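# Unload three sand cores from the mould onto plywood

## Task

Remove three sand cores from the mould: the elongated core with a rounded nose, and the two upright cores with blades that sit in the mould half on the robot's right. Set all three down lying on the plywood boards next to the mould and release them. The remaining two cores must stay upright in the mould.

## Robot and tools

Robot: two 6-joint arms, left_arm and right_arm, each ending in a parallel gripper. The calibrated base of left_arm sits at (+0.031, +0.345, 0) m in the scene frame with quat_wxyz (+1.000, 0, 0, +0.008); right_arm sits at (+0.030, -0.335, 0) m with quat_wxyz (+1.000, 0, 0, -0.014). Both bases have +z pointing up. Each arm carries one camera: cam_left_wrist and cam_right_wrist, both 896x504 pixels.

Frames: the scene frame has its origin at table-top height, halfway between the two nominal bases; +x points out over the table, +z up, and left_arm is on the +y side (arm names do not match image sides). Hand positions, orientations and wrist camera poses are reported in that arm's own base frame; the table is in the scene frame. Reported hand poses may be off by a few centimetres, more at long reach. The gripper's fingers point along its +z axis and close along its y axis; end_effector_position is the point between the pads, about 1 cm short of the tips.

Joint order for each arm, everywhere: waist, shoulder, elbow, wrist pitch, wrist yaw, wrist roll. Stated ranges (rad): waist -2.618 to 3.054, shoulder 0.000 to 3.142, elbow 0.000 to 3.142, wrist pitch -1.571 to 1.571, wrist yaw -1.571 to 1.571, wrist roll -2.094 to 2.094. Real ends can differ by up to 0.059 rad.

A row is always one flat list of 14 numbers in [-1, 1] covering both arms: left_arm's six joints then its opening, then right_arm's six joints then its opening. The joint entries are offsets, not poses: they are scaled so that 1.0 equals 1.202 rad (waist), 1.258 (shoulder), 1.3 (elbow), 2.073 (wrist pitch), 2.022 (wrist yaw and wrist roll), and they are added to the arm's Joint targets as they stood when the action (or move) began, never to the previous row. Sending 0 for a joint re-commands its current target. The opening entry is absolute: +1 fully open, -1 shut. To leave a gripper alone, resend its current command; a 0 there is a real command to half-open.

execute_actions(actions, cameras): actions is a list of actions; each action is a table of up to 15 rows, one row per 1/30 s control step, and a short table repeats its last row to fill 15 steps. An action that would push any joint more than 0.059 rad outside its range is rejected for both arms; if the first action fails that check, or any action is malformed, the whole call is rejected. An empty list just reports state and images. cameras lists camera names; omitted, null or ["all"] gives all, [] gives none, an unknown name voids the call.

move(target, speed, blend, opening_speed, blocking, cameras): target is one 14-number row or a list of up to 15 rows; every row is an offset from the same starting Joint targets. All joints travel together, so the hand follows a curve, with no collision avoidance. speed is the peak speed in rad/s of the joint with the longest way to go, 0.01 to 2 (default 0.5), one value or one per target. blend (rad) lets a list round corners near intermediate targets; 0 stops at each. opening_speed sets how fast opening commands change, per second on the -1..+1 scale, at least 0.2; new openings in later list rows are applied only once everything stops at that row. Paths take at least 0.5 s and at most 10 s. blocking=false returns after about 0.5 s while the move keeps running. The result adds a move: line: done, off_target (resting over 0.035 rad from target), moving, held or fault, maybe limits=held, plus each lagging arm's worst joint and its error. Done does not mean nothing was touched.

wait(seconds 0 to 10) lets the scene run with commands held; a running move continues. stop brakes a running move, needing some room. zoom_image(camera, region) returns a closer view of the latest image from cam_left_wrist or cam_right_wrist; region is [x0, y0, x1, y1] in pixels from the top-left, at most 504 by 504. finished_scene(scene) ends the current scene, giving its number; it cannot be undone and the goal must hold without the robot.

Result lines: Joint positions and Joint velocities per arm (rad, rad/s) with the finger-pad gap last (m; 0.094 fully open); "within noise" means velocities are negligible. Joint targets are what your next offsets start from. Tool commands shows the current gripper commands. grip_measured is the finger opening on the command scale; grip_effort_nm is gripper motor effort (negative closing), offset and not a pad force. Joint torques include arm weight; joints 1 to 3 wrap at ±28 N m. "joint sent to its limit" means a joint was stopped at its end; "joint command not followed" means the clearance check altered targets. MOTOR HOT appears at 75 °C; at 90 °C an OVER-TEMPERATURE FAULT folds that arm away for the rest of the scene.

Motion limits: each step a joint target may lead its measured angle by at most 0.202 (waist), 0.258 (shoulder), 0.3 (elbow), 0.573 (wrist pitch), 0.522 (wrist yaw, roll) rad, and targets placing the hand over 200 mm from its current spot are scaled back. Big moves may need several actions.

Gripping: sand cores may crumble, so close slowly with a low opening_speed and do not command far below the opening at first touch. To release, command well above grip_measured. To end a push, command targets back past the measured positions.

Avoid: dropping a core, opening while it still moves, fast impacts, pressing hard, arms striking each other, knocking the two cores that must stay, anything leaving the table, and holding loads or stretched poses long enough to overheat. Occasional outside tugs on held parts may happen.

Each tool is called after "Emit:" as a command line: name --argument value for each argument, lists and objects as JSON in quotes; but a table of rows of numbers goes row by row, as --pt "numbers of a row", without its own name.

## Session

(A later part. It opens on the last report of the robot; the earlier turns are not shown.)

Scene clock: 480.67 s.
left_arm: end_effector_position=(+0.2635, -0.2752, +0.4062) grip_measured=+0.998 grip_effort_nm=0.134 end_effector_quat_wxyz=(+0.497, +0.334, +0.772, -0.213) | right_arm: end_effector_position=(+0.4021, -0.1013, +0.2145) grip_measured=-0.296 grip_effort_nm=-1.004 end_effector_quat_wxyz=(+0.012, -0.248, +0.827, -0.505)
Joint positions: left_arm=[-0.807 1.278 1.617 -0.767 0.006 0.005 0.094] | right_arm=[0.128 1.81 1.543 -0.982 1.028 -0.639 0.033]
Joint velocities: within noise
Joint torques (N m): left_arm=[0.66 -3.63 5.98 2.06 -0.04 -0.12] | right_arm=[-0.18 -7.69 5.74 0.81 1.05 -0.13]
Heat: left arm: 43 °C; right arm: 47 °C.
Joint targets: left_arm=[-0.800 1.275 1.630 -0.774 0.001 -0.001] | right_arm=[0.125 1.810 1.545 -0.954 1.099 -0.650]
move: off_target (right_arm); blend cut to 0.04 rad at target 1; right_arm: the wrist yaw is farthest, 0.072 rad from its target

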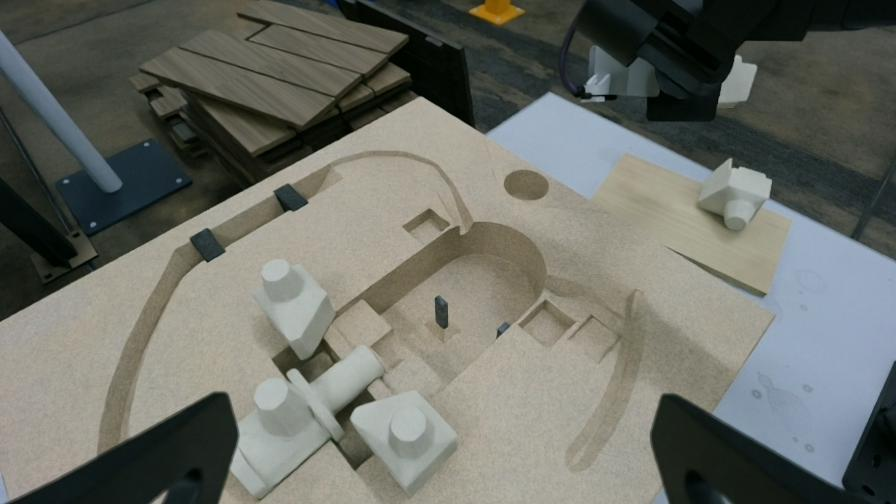

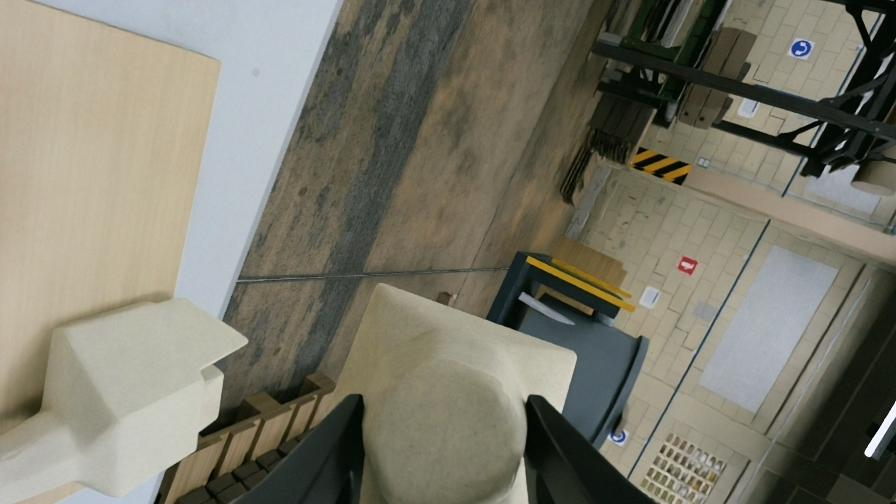

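Emit:
move --pt "0 0 0 0 0 0 1 0 0.03 -0.169 0.118 0.0 0 -0.58" --pt "0 0 0 0 0 0 1 0 0.077 -0.264 0.221 0.0 0 -0.58" --speed 0.35 --blend 0.05

Emit:
zoom_image --camera "cam_left_wrist" --region '[500, 60, 800, 330]'

Scene clock: 488.43 s.
left_arm: end_effector_position=(+0.2635, -0.2752, +0.4062) grip_measured=+0.998 grip_effort_nm=0.144 end_effector_quat_wxyz=(+0.497, +0.334, +0.772, -0.213) | right_arm: end_effector_position=(+0.4020, -0.1017, +0.1017) grip_measured=-0.296 grip_effort_nm=-1.009 end_effector_quat_wxyz=(+0.018, -0.244, +0.826, -0.508)
Joint positions: left_arm=[-0.807 1.278 1.617 -0.767 0.006 0.005 0.094] | right_arm=[0.128 1.907 1.2 -0.525 1.033 -0.641 0.033]
Joint velocities: within noise
Joint torques (N m): left_arm=[0.66 -3.66 6.06 2.04 -0.04 -0.13] | right_arm=[-0.2 -8.05 5.24 0.84 1.02 -0.14]
Heat: left arm: 43 °C; right arm: 45 °C.
Joint targets: left_arm=[-0.800 1.275 1.630 -0.774 0.001 -0.001] | right_arm=[0.125 1.907 1.202 -0.496 1.099 -0.650]
move: off_target (right_arm); right_arm: the wrist yaw is farthest, 0.066 rad from its target

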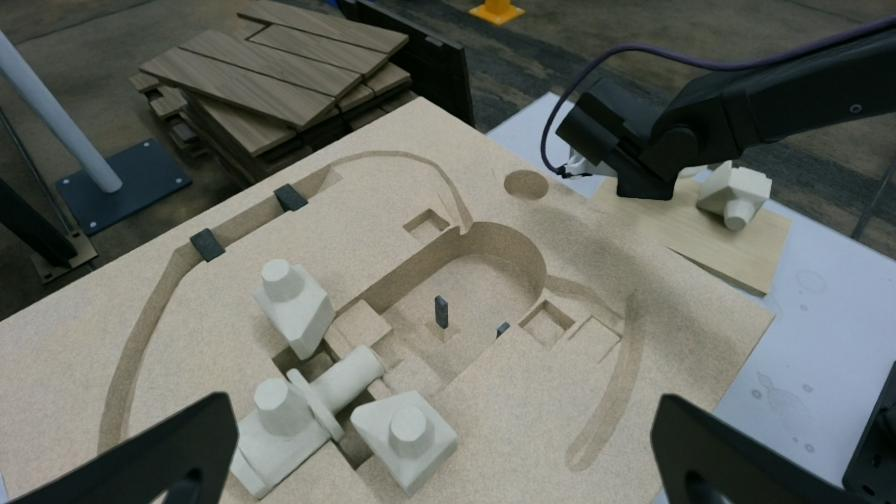

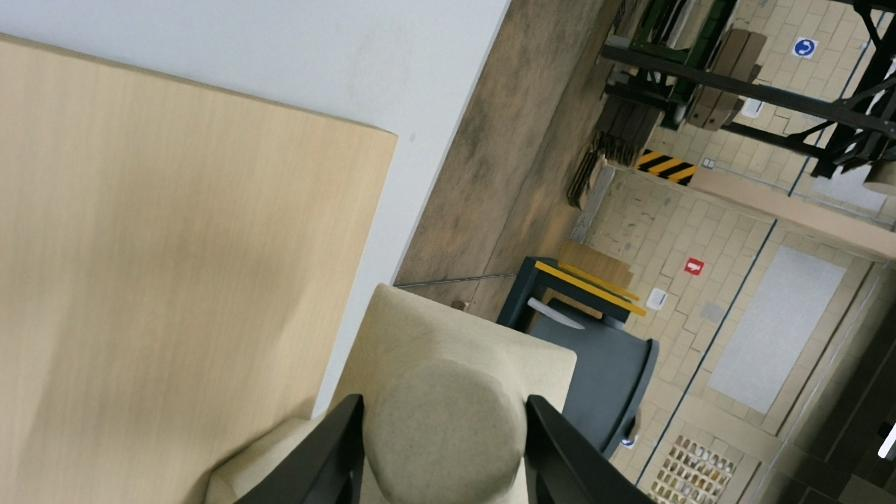

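Scaled by 1.680.

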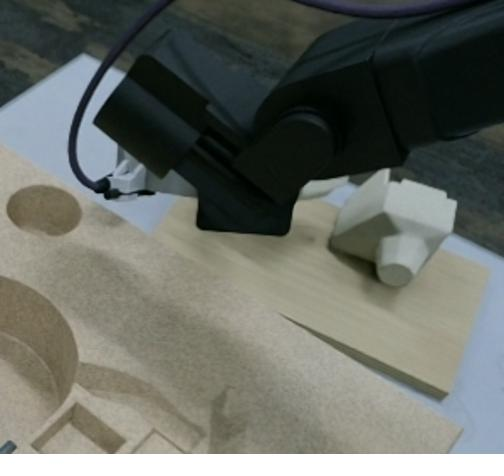

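Emit:
move --target '[0,0,0,0,0,0,1,-0.02,0.048,-0.0376,0.0527,0.0,0,-0.58]' --speed 0.3

Emit:
zoom_image --camera "cam_left_wrist" --region '[500, 80, 800, 280]'

Scene clock: 495.27 s.
left_arm: end_effector_position=(+0.2635, -0.2752, +0.4062) grip_measured=+0.998 grip_effort_nm=0.139 end_effector_quat_wxyz=(+0.497, +0.334, +0.772, -0.213) | right_arm: end_effector_position=(+0.4034, -0.1117, +0.0783) grip_measured=-0.296 grip_effort_nm=-1.009 end_effector_quat_wxyz=(+0.023, -0.224, +0.829, -0.511)
Joint positions: left_arm=[-0.807 1.278 1.617 -0.767 0.006 0.005 0.094] | right_arm=[0.103 1.958 1.157 -0.41 1.038 -0.631 0.033]
Joint velocities: within noise
Joint torques (N m): left_arm=[0.53 -3.63 6.11 2.06 -0.05 -0.13] | right_arm=[-0.13 -7.5 4.57 0.82 0.97 -0.23]
Heat: left arm: 43 °C; right arm: 43 °C.
Joint targets: left_arm=[-0.800 1.275 1.630 -0.774 0.001 -0.001] | right_arm=[0.101 1.968 1.153 -0.387 1.099 -0.650]
move: off_target (right_arm); right_arm: the wrist yaw is farthest, 0.061 rad from its target

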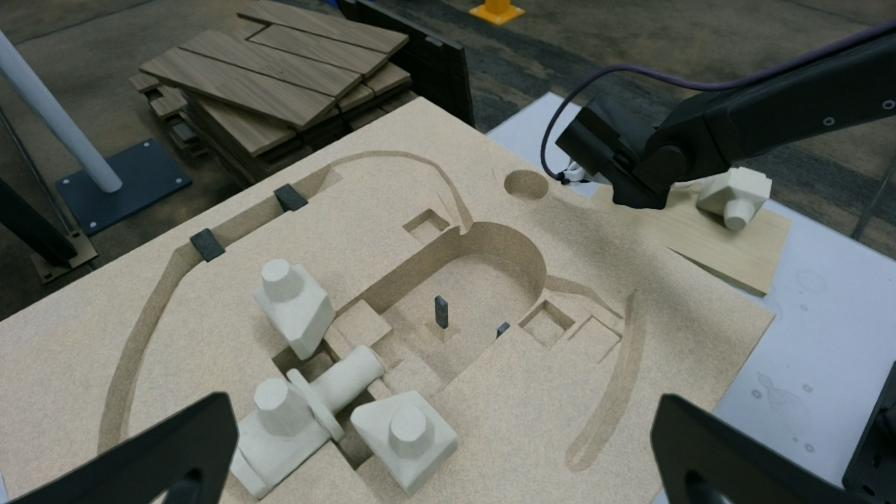

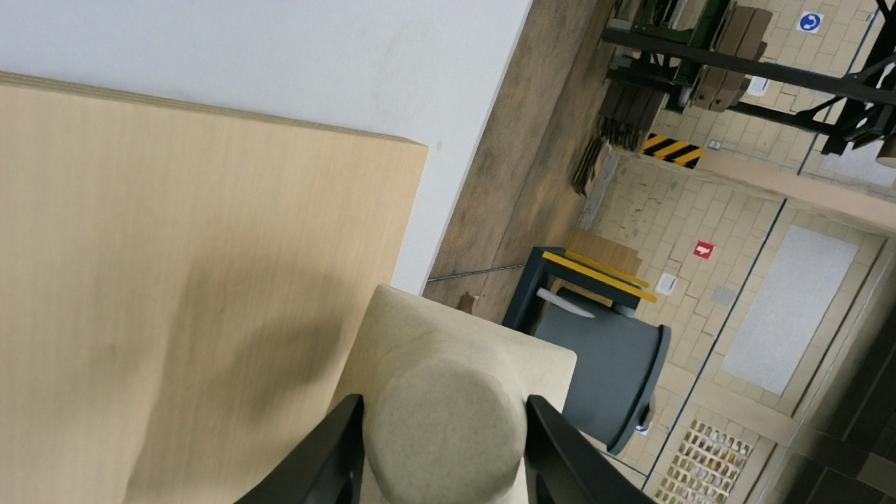

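Scaled by 1.680.

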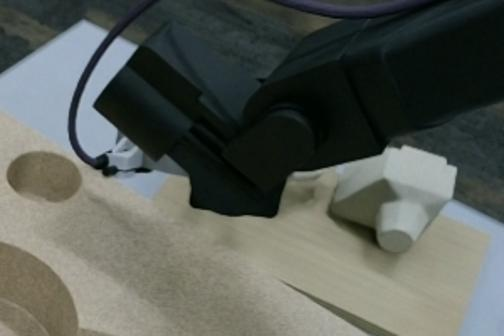

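Emit:
move --pt "0 0 0 0 0 0 1 -0.02 0 0 0 0.0 0 -0.58" --pt "0 0 0 0 0 0 1 -0.02 0.018 -0.0138 0.0193 0.0 0 -0.58" --speed 0.2

Scene clock: 506.97 s.
left_arm: end_effector_position=(+0.2635, -0.2752, +0.4062) grip_measured=+0.998 grip_effort_nm=0.144 end_effector_quat_wxyz=(+0.497, +0.334, +0.772, -0.213) | right_arm: end_effector_position=(+0.3982, -0.1210, +0.0645) grip_measured=-0.296 grip_effort_nm=-1.004 end_effector_quat_wxyz=(+0.007, -0.222, +0.830, -0.512)
Joint positions: left_arm=[-0.807 1.278 1.617 -0.767 0.006 0.005 0.094] | right_arm=[0.081 1.987 1.135 -0.376 1.041 -0.64 0.033]
Joint velocities: within noise
Joint torques (N m): left_arm=[0.69 -3.55 5.98 2.08 -0.05 -0.12] | right_arm=[-0.32 -8.02 4.7 0.83 0.94 -0.15]
Heat: left arm: 43 °C; right arm: 41 °C.
Joint targets: left_arm=[-0.800 1.275 1.630 -0.774 0.001 -0.001] | right_arm=[0.077 1.990 1.135 -0.347 1.099 -0.650]
move: off_target (right_arm); right_arm: the wrist yaw is farthest, 0.058 rad from its target

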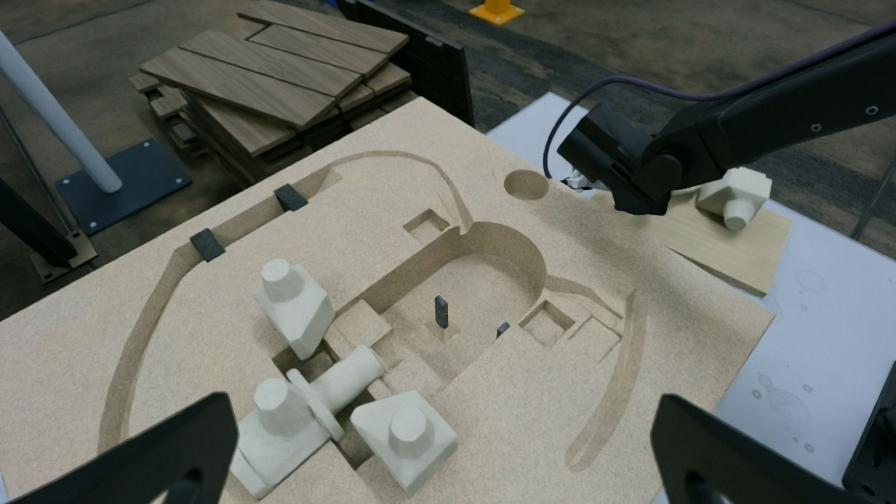

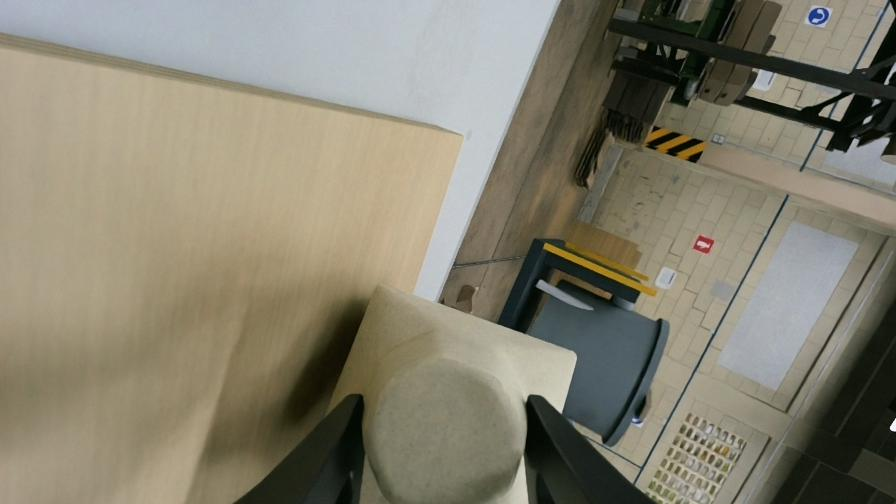

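Emit:
move --target '[0,0,0,0,0,0,1,0,0.010,-0.0085,0.0122,0.0,0,-0.58]' --speed 0.15 --cameras '["cam_right_wrist"]'

Scene clock: 510.07 s.
left_arm: end_effector_position=(+0.2635, -0.2752, +0.4062) grip_measured=+0.998 grip_effort_nm=0.134 end_effector_quat_wxyz=(+0.497, +0.334, +0.772, -0.213) | right_arm: end_effector_position=(+0.3999, -0.1215, +0.0631) grip_measured=-0.296 grip_effort_nm=-1.009 end_effector_quat_wxyz=(+0.013, -0.217, +0.828, -0.516)
Joint positions: left_arm=[-0.807 1.278 1.617 -0.767 0.006 0.005 0.094] | right_arm=[0.081 1.993 1.129 -0.347 1.049 -0.641 0.033]
Joint velocities: within noise
Joint torques (N m): left_arm=[0.69 -3.6 6.06 2.07 -0.03 -0.13] | right_arm=[-0.34 -7.54 4.36 0.8 0.88 -0.12]
Heat: left arm: 43 °C; right arm: 42 °C.
Joint targets: left_arm=[-0.800 1.275 1.630 -0.774 0.001 -0.001] | right_arm=[0.077 2.003 1.124 -0.322 1.099 -0.650]
move: off_target (right_arm); right_arm: the wrist yaw is farthest, 0.050 rad from its target
Images, in order (width x height): cam_right_wrist 896x504.

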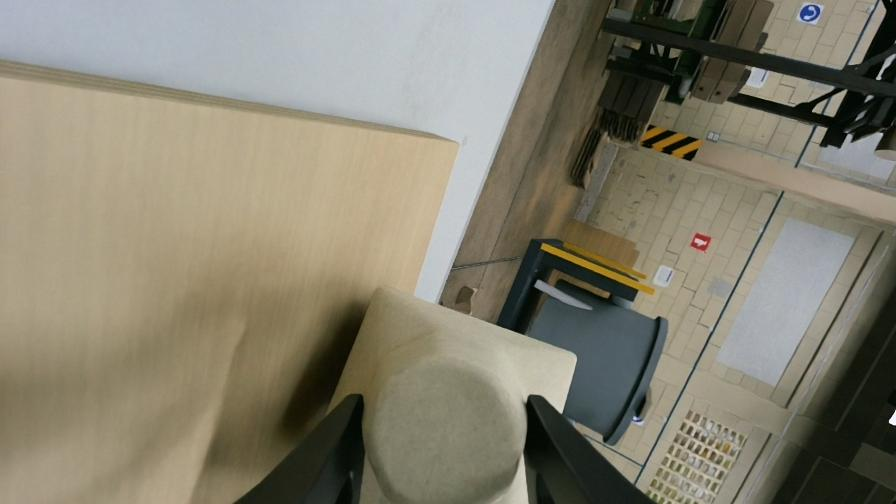

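Emit:
move --target '[0,0,0,0,0,0,1,0,0.014,-0.0115,0.0165,0.0,0,-0.58]' --speed 0.15 --cameras '["cam_right_wrist"]'

Scene clock: 512.63 s.
left_arm: end_effector_position=(+0.2635, -0.2752, +0.4062) grip_measured=+0.998 grip_effort_nm=0.139 end_effector_quat_wxyz=(+0.497, +0.334, +0.772, -0.213) | right_arm: end_effector_position=(+0.4010, -0.1233, +0.0611) grip_measured=-0.296 grip_effort_nm=-1.004 end_effector_quat_wxyz=(+0.016, -0.210, +0.824, -0.526)
Joint positions: left_arm=[-0.807 1.278 1.617 -0.767 0.006 0.005 0.094] | right_arm=[0.081 2.005 1.118 -0.305 1.07 -0.643 0.033]
Joint velocities: within noise
Joint torques (N m): left_arm=[0.55 -3.66 6 2.06 -0.06 -0.15] | right_arm=[-0.34 -7.16 4.12 0.76 0.68 -0.11]
Heat: left arm: 43 °C; right arm: 42 °C.
Joint targets: left_arm=[-0.800 1.275 1.630 -0.774 0.001 -0.001] | right_arm=[0.077 2.021 1.109 -0.287 1.099 -0.650]
move: done
Images, in order (width x height): cam_right_wrist 896x504.

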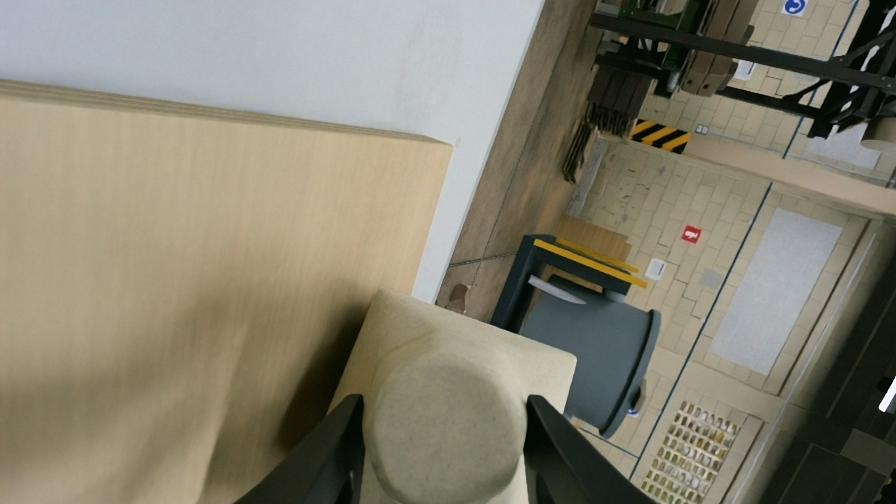

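Emit:
move --target '[0,0,0,0,0,0,1,0,0.004,-0.0035,0.005,0.0,0,-0.58]' --speed 0.15 --cameras '["cam_right_wrist"]'

Emit:
move --target '[0,0,0,0,0,0,1,0,0,0,0,0,0,-0.1]' --opening_speed 0.2

Scene clock: 516.47 s.
left_arm: end_effector_position=(+0.2635, -0.2752, +0.4062) grip_measured=+0.998 grip_effort_nm=0.139 end_effector_quat_wxyz=(+0.497, +0.334, +0.772, -0.213) | right_arm: end_effector_position=(+0.4014, -0.1238, +0.0604) grip_measured=-0.296 grip_effort_nm=-0.999 end_effector_quat_wxyz=(+0.018, -0.207, +0.823, -0.529)
Joint positions: left_arm=[-0.807 1.278 1.617 -0.767 0.006 0.005 0.094] | right_arm=[0.081 2.01 1.114 -0.292 1.077 -0.644 0.033]
Joint velocities: within noise
Joint torques (N m): left_arm=[0.57 -3.56 6 2.07 -0.03 -0.11] | right_arm=[-0.31 -7.16 3.93 0.7 0.59 -0.11]
Heat: left arm: 43 °C; right arm: 42 °C.
Joint targets: left_arm=[-0.800 1.275 1.630 -0.774 0.001 -0.001] | right_arm=[0.077 2.026 1.105 -0.277 1.100 -0.650]
move: done
Images, in order (width x height): cam_right_wrist 896x504.

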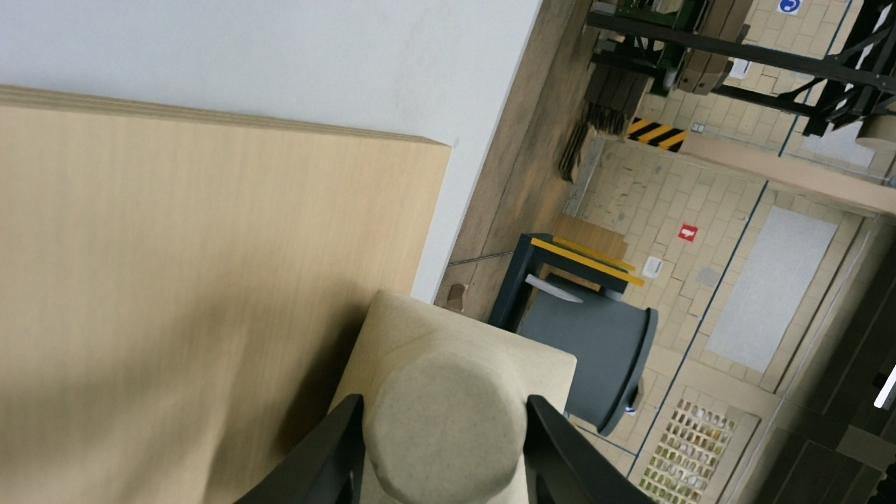

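Scene clock: 519.07 s.
left_arm: end_effector_position=(+0.2635, -0.2752, +0.4062) grip_measured=+0.998 grip_effort_nm=0.139 end_effector_quat_wxyz=(+0.497, +0.334, +0.772, -0.213) | right_arm: end_effector_position=(+0.4008, -0.1237, +0.0586) grip_measured=-0.103 grip_effort_nm=0.168 end_effector_quat_wxyz=(+0.016, -0.210, +0.823, -0.528)
Joint positions: left_arm=[-0.807 1.278 1.617 -0.767 0.006 0.005 0.094] | right_arm=[0.081 2.012 1.112 -0.29 1.075 -0.646 0.042]
Joint velocities: within noise
Joint torques (N m): left_arm=[0.59 -3.64 6.06 2.07 -0.04 -0.12] | right_arm=[-0.32 -7.38 4.07 0.73 0.62 -0.08]
Heat: left arm: 43 °C; right arm: 42 °C.
Joint targets: left_arm=[-0.800 1.275 1.630 -0.774 0.001 -0.001] | right_arm=[0.077 2.026 1.105 -0.277 1.099 -0.650]
move: done

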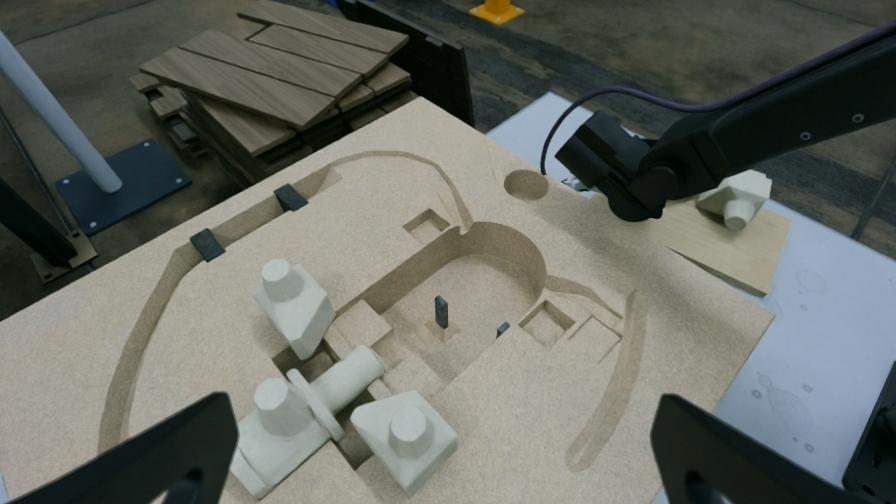

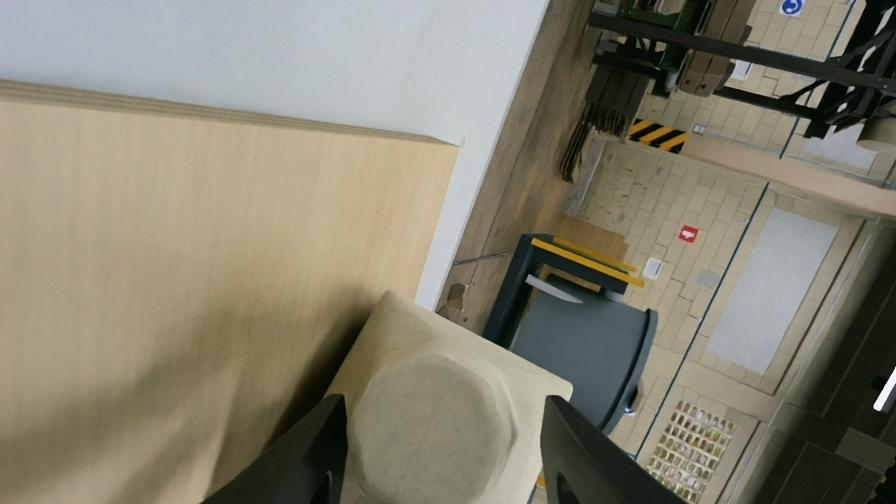

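Emit:
move --target '[0,0,0,0,0,0,1,0,0,0,0,0,0,1]' --opening_speed 0.2 --cameras '["cam_right_wrist"]'

Scene clock: 526.87 s.
left_arm: end_effector_position=(+0.2635, -0.2752, +0.4062) grip_measured=+0.998 grip_effort_nm=0.139 end_effector_quat_wxyz=(+0.497, +0.334, +0.772, -0.213) | right_arm: end_effector_position=(+0.4005, -0.1265, +0.0642) grip_measured=+0.997 grip_effort_nm=0.198 end_effector_quat_wxyz=(+0.014, -0.202, +0.816, -0.542)
Joint positions: left_arm=[-0.807 1.278 1.617 -0.767 0.006 0.005 0.094] | right_arm=[0.081 2.012 1.112 -0.28 1.109 -0.647 0.094]
Joint velocities: within noise
Joint torques (N m): left_arm=[0.61 -3.59 6.01 2.08 -0.05 -0.14] | right_arm=[-0.31 -7.38 4.07 0.63 0.3 -0.06]
Heat: left arm: 43 °C; right arm: 41 °C.
Joint targets: left_arm=[-0.800 1.275 1.630 -0.774 0.001 -0.001] | right_arm=[0.077 2.026 1.105 -0.277 1.100 -0.650]
move: done
Images, in order (width x height): cam_right_wrist 896x504.

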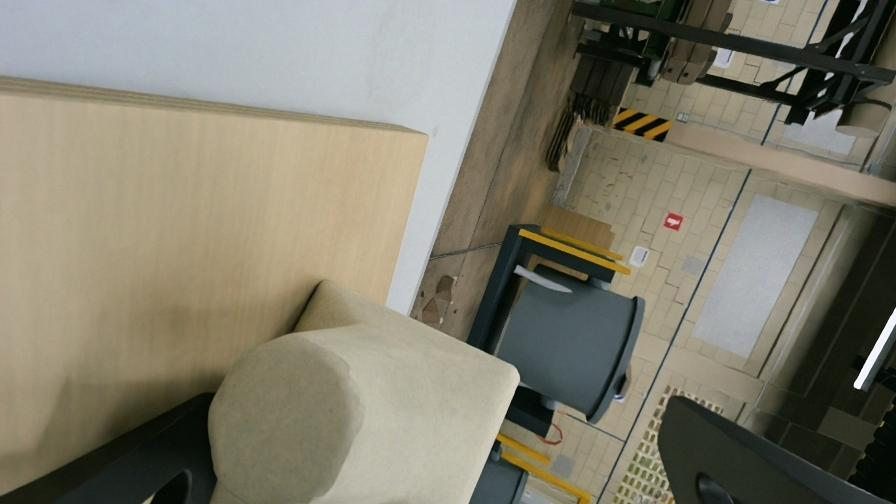

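Emit:
move --pt "0 0 0 0 0 0 1 0.075 -0.078 -0.038 -0.024 0.0 0 1" --pt "0 0 0 0 0 0 1 0.166 -0.184 -0.006 -0.108 0.0 0 1" --speed 0.25 --blend 0.03

Emit:
zoom_image --camera "cam_left_wrist" --region '[500, 80, 800, 280]'

Scene clock: 540.93 s.
left_arm: end_effector_position=(+0.2635, -0.2752, +0.4062) grip_measured=+0.998 grip_effort_nm=0.144 end_effector_quat_wxyz=(+0.497, +0.334, +0.772, -0.213) | right_arm: end_effector_position=(+0.3840, -0.0635, +0.1133) grip_measured=+0.997 grip_effort_nm=0.168 end_effector_quat_wxyz=(+0.037, -0.284, +0.785, -0.550)
Joint positions: left_arm=[-0.807 1.278 1.617 -0.767 0.006 0.005 0.094] | right_arm=[0.263 1.827 1.072 -0.477 1.141 -0.649 0.094]
Joint velocities: within noise
Joint torques (N m): left_arm=[0.61 -3.67 5.98 2.06 -0.03 -0.11] | right_arm=[1.24 -10.06 6.9 0.29 0.01 -0.05]
Heat: left arm: 43 °C; right arm: 41 °C.
Joint targets: left_arm=[-0.800 1.275 1.630 -0.774 0.001 -0.001] | right_arm=[0.277 1.794 1.097 -0.501 1.100 -0.650]
move: off_target (right_arm); right_arm: the wrist yaw is farthest, 0.041 rad from its target

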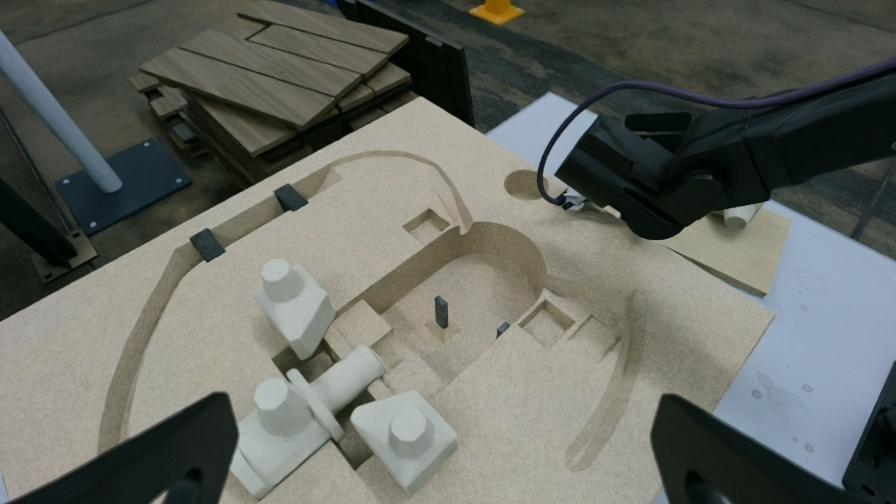

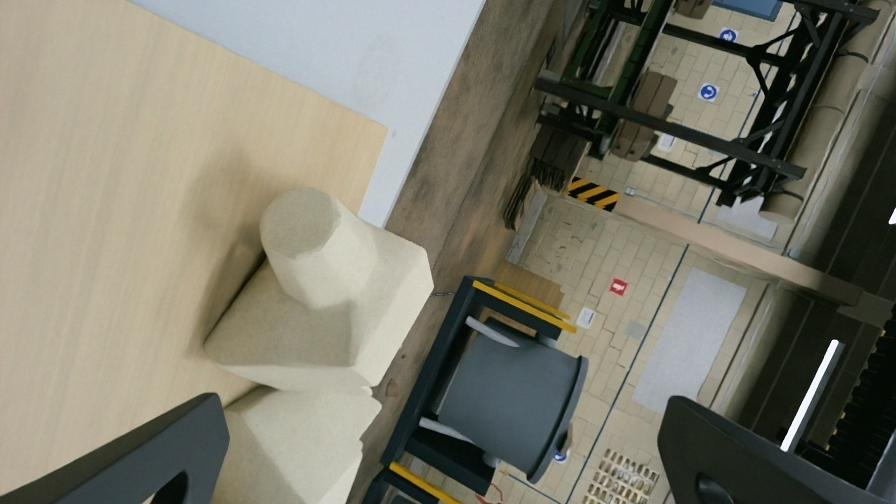

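Scaled by 1.680.

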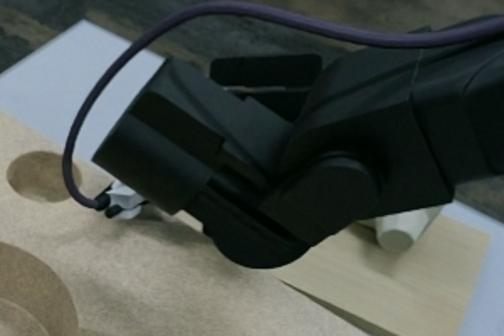

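Emit:
move --pt "0 0 0 0 0 0 1 0.166 -0.23 0.43 -0.217 0 0 1" --pt "0.218 0.5215 0.314 -0.1365 0 0 1 0.0 -0.4126 0.41 -0.157 -0.544 0.3215 1" --speed 0.6 --blend 0.05

Scene clock: 551.17 s.
left_arm: end_effector_position=(+0.4212, -0.2533, +0.2472) grip_measured=+0.998 grip_effort_nm=0.139 end_effector_quat_wxyz=(+0.292, +0.258, +0.917, -0.083) | right_arm: end_effector_position=(+0.3606, +0.1051, +0.3915) grip_measured=+0.997 grip_effort_nm=0.164 end_effector_quat_wxyz=(+0.504, -0.124, +0.852, +0.068)
Joint positions: left_arm=[-0.542 1.917 2.013 -1.049 0.005 0.005 0.094] | right_arm=[0.284 1.292 1.635 -0.846 0.006 -0.008 0.094]
Joint velocities: within noise
Joint torques (N m): left_arm=[0.35 -7.86 7.27 1.47 -0.01 -0.12] | right_arm=[-0.59 -4.79 5.03 1.62 -0.08 0.07]
Heat: left arm: 43 °C; right arm: 42 °C.
Joint targets: left_arm=[-0.538 1.930 2.038 -1.057 0.001 -0.001] | right_arm=[0.277 1.275 1.630 -0.827 -0.001 0.000]
move: done

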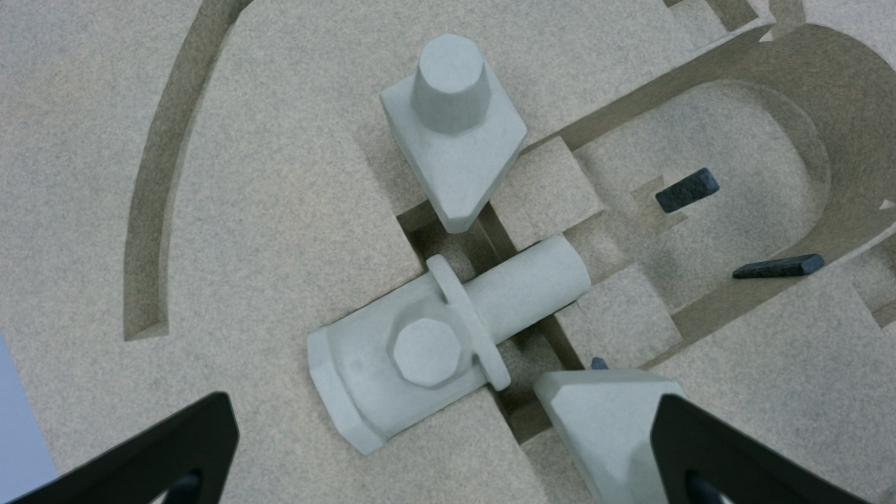

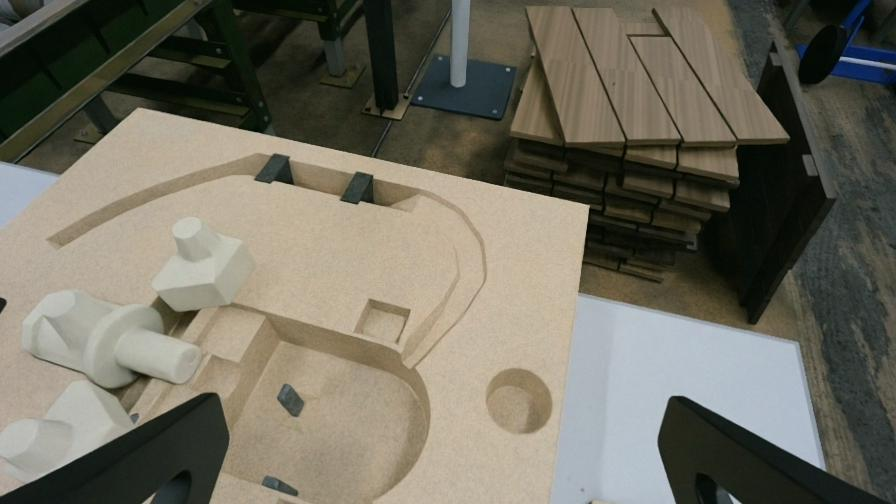

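Emit:
move --pt "0.009 0.0246 0.0328 -0.006 0 0 1 0 0 0 0 0 0 1" --pt "0.009 -0.0517 -0.3177 0.1915 0 0 1 0 0 0 0 0 0 1" --speed 0.3 --cameras '["cam_left_wrist"]'

Scene clock: 565.73 s.
left_arm: end_effector_position=(+0.4342, -0.2573, +0.1556) grip_measured=+0.998 grip_effort_nm=0.139 end_effector_quat_wxyz=(+0.294, +0.255, +0.917, -0.082) | right_arm: end_effector_position=(+0.3607, +0.1053, +0.3917) grip_measured=+0.997 grip_effort_nm=0.168 end_effector_quat_wxyz=(+0.505, -0.123, +0.852, +0.068)
Joint positions: left_arm=[-0.535 1.912 1.633 -0.672 0.005 0.005 0.094] | right_arm=[0.284 1.292 1.635 -0.845 0.005 -0.007 0.094]
Joint velocities: within noise
Joint torques (N m): left_arm=[0.64 -12.53 4.77 1.68 0 -0.13] | right_arm=[-0.61 -4.79 5.05 1.62 -0.06 0.05]
Heat: left arm: 42 °C; right arm: 40 °C.
Joint targets: left_arm=[-0.527 1.866 1.625 -0.660 0.001 -0.001] | right_arm=[0.277 1.275 1.630 -0.826 0.000 0.000]
move: off_target (left_arm); left_arm: the shoulder is farthest, 0.047 rad from its target
Images, in order (width x height): cam_left_wrist 896x504.

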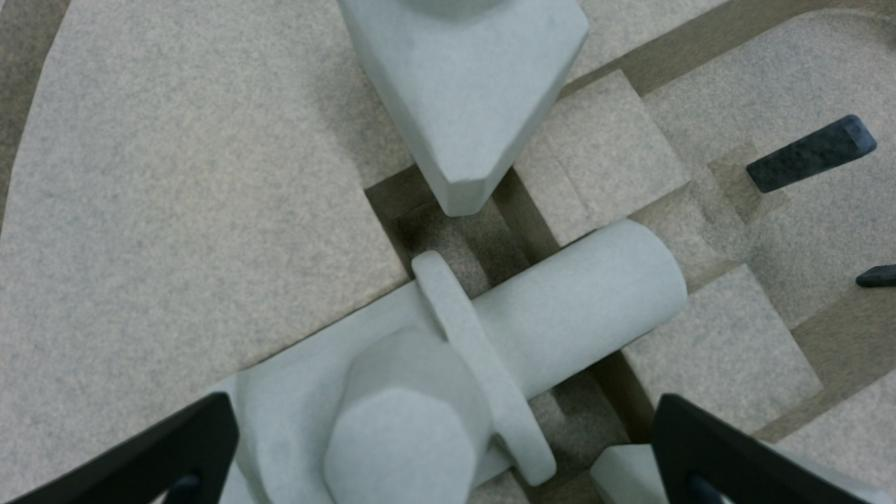

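Emit:
move --target '[0.015,0,0,0,0,0,1,0,0,0,0,0,0,1]' --speed 0.2 --cameras '["cam_left_wrist"]'

Emit:
move --target '[0,0,0,0,0,0,-0.58,0,0,0,0,0,0,1]' --opening_speed 0.5 --cameras '["cam_left_wrist"]'

Scene clock: 571.93 s.
left_arm: end_effector_position=(+0.4395, -0.2486, +0.1558) grip_measured=+0.998 grip_effort_nm=0.139 end_effector_quat_wxyz=(+0.295, +0.246, +0.920, -0.079) | right_arm: end_effector_position=(+0.3607, +0.1053, +0.3917) grip_measured=+0.997 grip_effort_nm=0.164 end_effector_quat_wxyz=(+0.505, -0.123, +0.852, +0.068)
Joint positions: left_arm=[-0.515 1.912 1.633 -0.671 0.005 0.005 0.094] | right_arm=[0.284 1.292 1.635 -0.845 0.005 -0.007 0.094]
Joint velocities: within noise
Joint torques (N m): left_arm=[0.5 -12.57 4.79 1.69 -0.03 -0.14] | right_arm=[-0.61 -4.79 5.08 1.62 -0.06 0.04]
Heat: left arm: 42 °C; right arm: 40 °C.
Joint targets: left_arm=[-0.509 1.866 1.625 -0.660 0.001 -0.001] | right_arm=[0.277 1.275 1.630 -0.827 0.000 0.000]
move: off_target (left_arm); left_arm: the shoulder is farthest, 0.046 rad from its target
Images, in order (width x height): cam_left_wrist 896x504.

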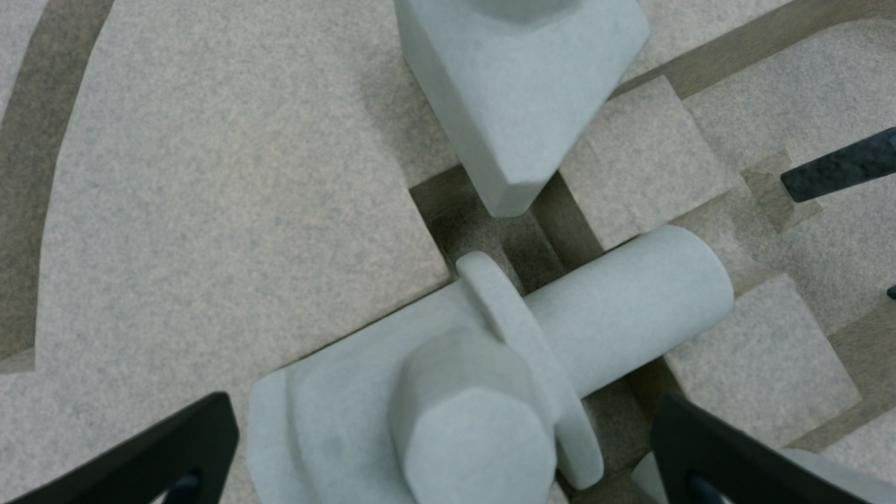

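Scene clock: 575.30 s.
left_arm: end_effector_position=(+0.4387, -0.2502, +0.1558) grip_measured=-0.283 grip_effort_nm=-1.004 end_effector_quat_wxyz=(+0.294, +0.247, +0.919, -0.084) | right_arm: end_effector_position=(+0.3608, +0.1053, +0.3918) grip_measured=+0.997 grip_effort_nm=0.164 end_effector_quat_wxyz=(+0.505, -0.123, +0.852, +0.068)
Joint positions: left_arm=[-0.515 1.912 1.633 -0.67 0.015 0.005 0.034] | right_arm=[0.284 1.292 1.635 -0.845 0.005 -0.007 0.094]
Joint velocities: within noise
Joint torques (N m): left_arm=[0.46 -12.64 4.71 1.68 -0.13 -0.13] | right_arm=[-0.61 -4.79 5.05 1.62 -0.07 0.05]
Heat: left arm: 42 °C; right arm: 40 °C.
Joint targets: left_arm=[-0.509 1.866 1.625 -0.660 0.001 -0.001] | right_arm=[0.277 1.275 1.630 -0.826 0.000 0.000]
move: off_target (left_arm); left_arm: the shoulder is farthest, 0.046 rad from its target
Images, in order (width x height): cam_left_wrist 896x504.

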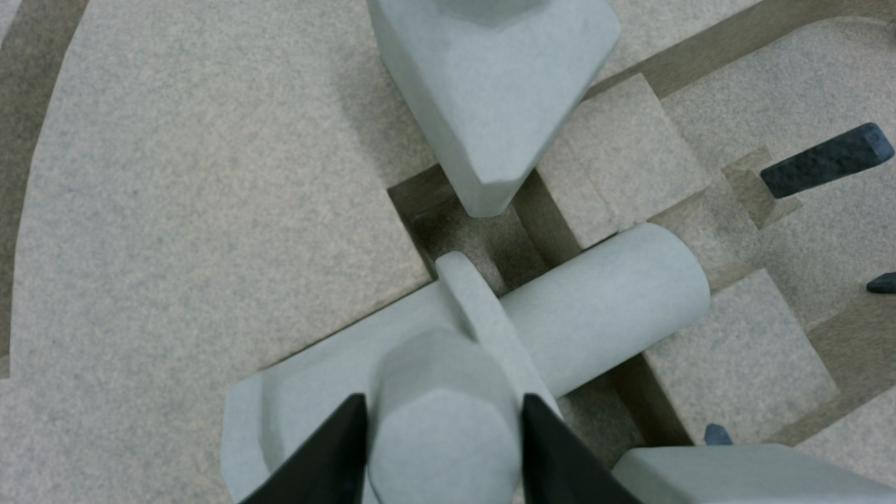

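Emit:
move --pt "0.0 0.019 0.165 -0.0965 0 0 -0.58 0 0 0 0 0 0 1" --pt "0.0 0.067 0.365 -0.2026 0 0 -0.58 0 0 0 0 0 0 1" --speed 0.25 --blend 0.05

Scene clock: 583.00 s.
left_arm: end_effector_position=(+0.4205, -0.2379, +0.2162) grip_measured=-0.288 grip_effort_nm=-1.004 end_effector_quat_wxyz=(+0.233, +0.249, +0.938, -0.064) | right_arm: end_effector_position=(+0.3608, +0.1053, +0.3918) grip_measured=+0.997 grip_effort_nm=0.164 end_effector_quat_wxyz=(+0.505, -0.123, +0.852, +0.068)
Joint positions: left_arm=[-0.514 1.984 2.047 -1.145 0.007 0.004 0.033] | right_arm=[0.284 1.292 1.635 -0.845 0.005 -0.007 0.094]
Joint velocities: within noise
Joint torques (N m): left_arm=[0.39 -11.79 9.47 2.05 -0.06 -0.1] | right_arm=[-0.59 -4.78 5.07 1.61 -0.06 0.04]
Heat: left arm: 42 °C; right arm: 39 °C.
Joint targets: left_arm=[-0.509 1.950 2.099 -1.080 0.001 0.000] | right_arm=[0.277 1.275 1.630 -0.827 0.000 0.000]
move: off_target (left_arm); left_arm: the wrist pitch is farthest, 0.065 rad from its target

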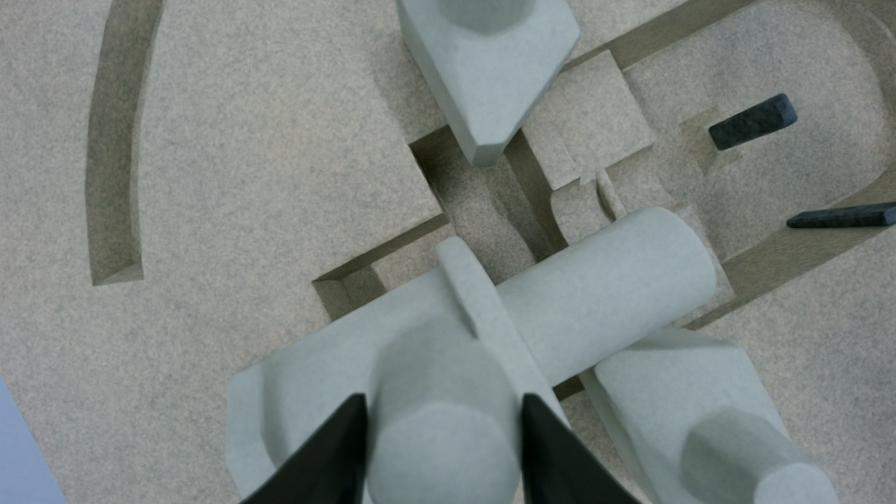

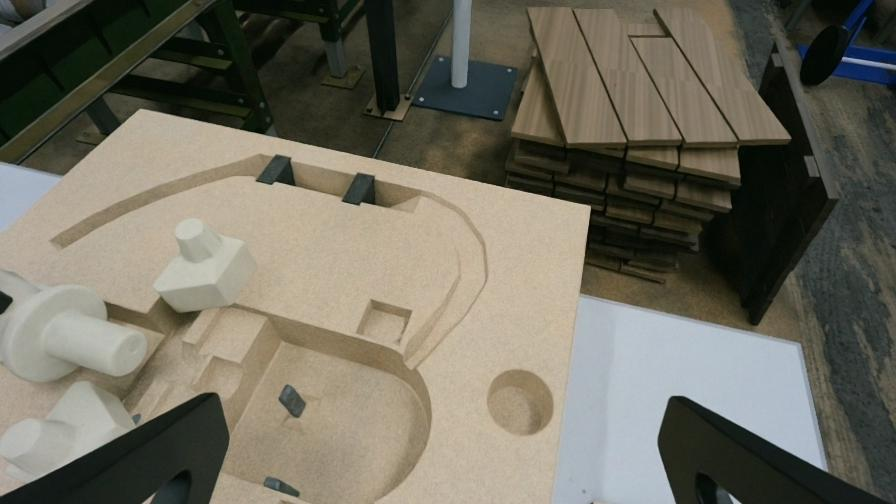

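Emit:
move --pt "0.0 -0.016 0.093 -0.01 0 0 -0.58 0 0 0 0 0 0 1" --pt "0.416 -0.016 0.093 -0.01 0 0 -0.58 0 0 0 0 0 0 1" --pt "0.733 -0.453 -0.4915 0.077 0 0 -0.58 0 0 0 0 0 0 1" --speed 0.4 --blend 0.08

Scene clock: 601.27 s.
left_arm: end_effector_position=(+0.3377, +0.1321, +0.2302) grip_measured=-0.287 grip_effort_nm=-0.994 end_effector_quat_wxyz=(+0.270, -0.175, +0.945, +0.053) | right_arm: end_effector_position=(+0.3608, +0.1054, +0.3919) grip_measured=+0.997 grip_effort_nm=0.164 end_effector_quat_wxyz=(+0.505, -0.123, +0.851, +0.068)
Joint positions: left_arm=[0.368 1.442 1.445 -1.015 -0.005 0.004 0.033] | right_arm=[0.284 1.292 1.635 -0.844 0.005 -0.007 0.094]
Joint velocities: within noise
Joint torques (N m): left_arm=[0.29 -9.78 6.49 2.52 0.07 -0.12] | right_arm=[-0.61 -4.79 5.07 1.61 -0.07 0.04]
Heat: left arm: 44 °C; right arm: 39 °C.
Joint targets: left_arm=[0.372 1.380 1.461 -0.920 0.000 -0.001] | right_arm=[0.277 1.275 1.630 -0.826 -0.001 0.000]
move: off_target (left_arm); blend cut to 0.0604 rad at target 1; left_arm: the wrist pitch is farthest, 0.095 rad from its target

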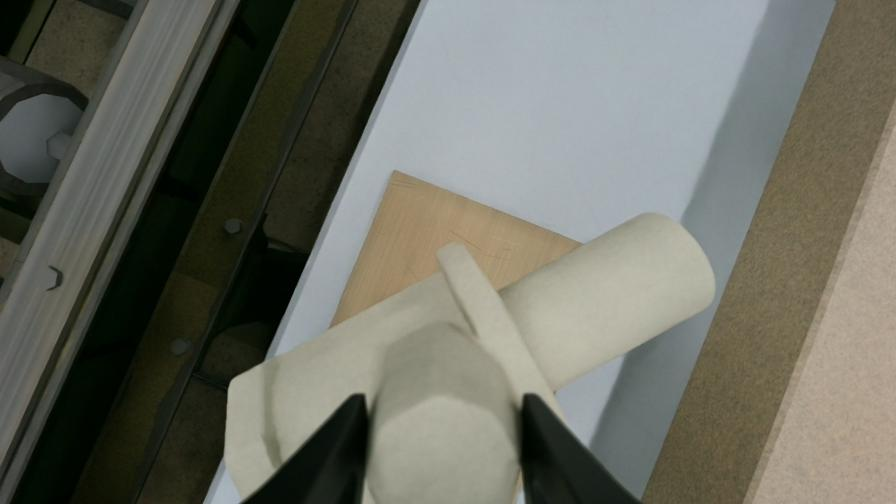

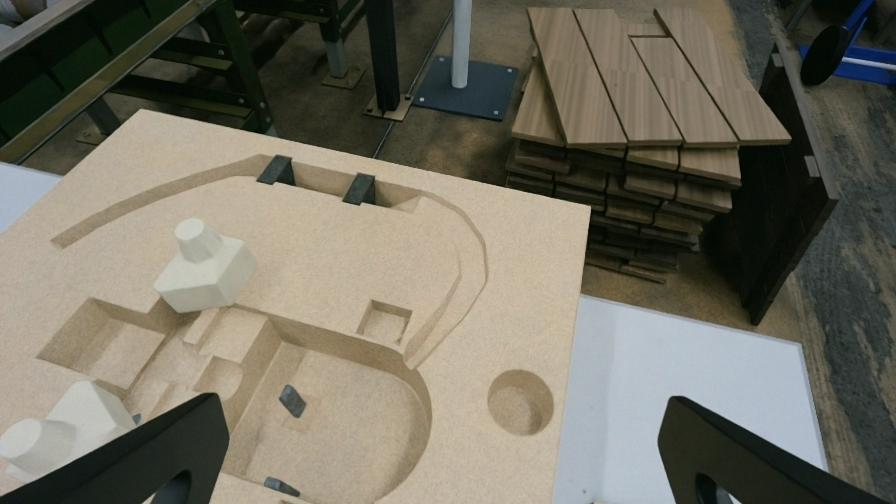

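Emit:
move --target '[0.098,-0.159,-0.3546,0.14,0,0,-0.58,0,0,0,0,0,0,1]' --speed 0.3 --cameras '["cam_left_wrist"]'

Scene clock: 610.00 s.
left_arm: end_effector_position=(+0.2853, +0.1512, +0.1569) grip_measured=-0.287 grip_effort_nm=-0.999 end_effector_quat_wxyz=(+0.280, -0.228, +0.930, +0.071) | right_arm: end_effector_position=(+0.3608, +0.1054, +0.3919) grip_measured=+0.997 grip_effort_nm=0.164 end_effector_quat_wxyz=(+0.505, -0.123, +0.851, +0.068)
Joint positions: left_arm=[0.483 1.237 0.981 -0.73 -0.003 0.004 0.033] | right_arm=[0.284 1.292 1.635 -0.844 0.005 -0.007 0.094]
Joint velocities: within noise
Joint torques (N m): left_arm=[0.59 -7.76 6.84 2.61 0.07 -0.11] | right_arm=[-0.59 -4.77 5.07 1.61 -0.07 0.05]
Heat: left arm: 44 °C; right arm: 39 °C.
Joint targets: left_arm=[0.490 1.180 1.000 -0.630 0.000 -0.001] | right_arm=[0.277 1.275 1.630 -0.827 -0.001 0.000]
move: off_target (left_arm); left_arm: the wrist pitch is farthest, 0.100 rad from its target
Images, in order (width x height): cam_left_wrist 896x504.

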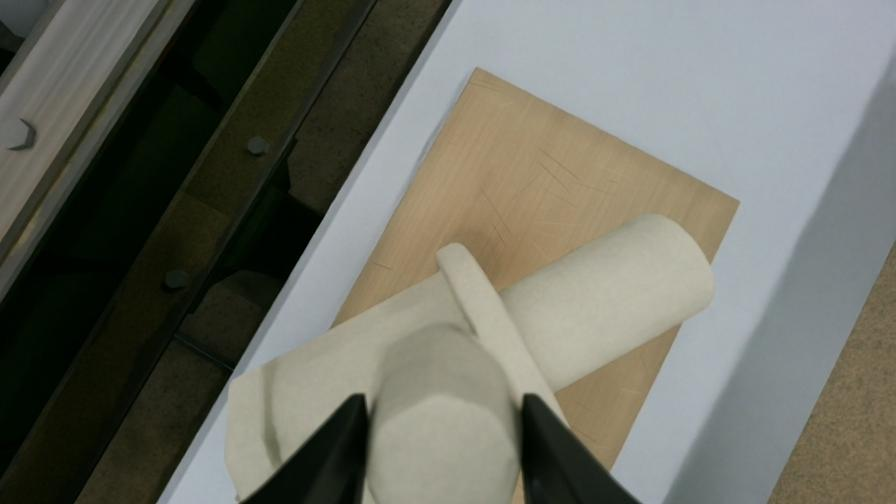

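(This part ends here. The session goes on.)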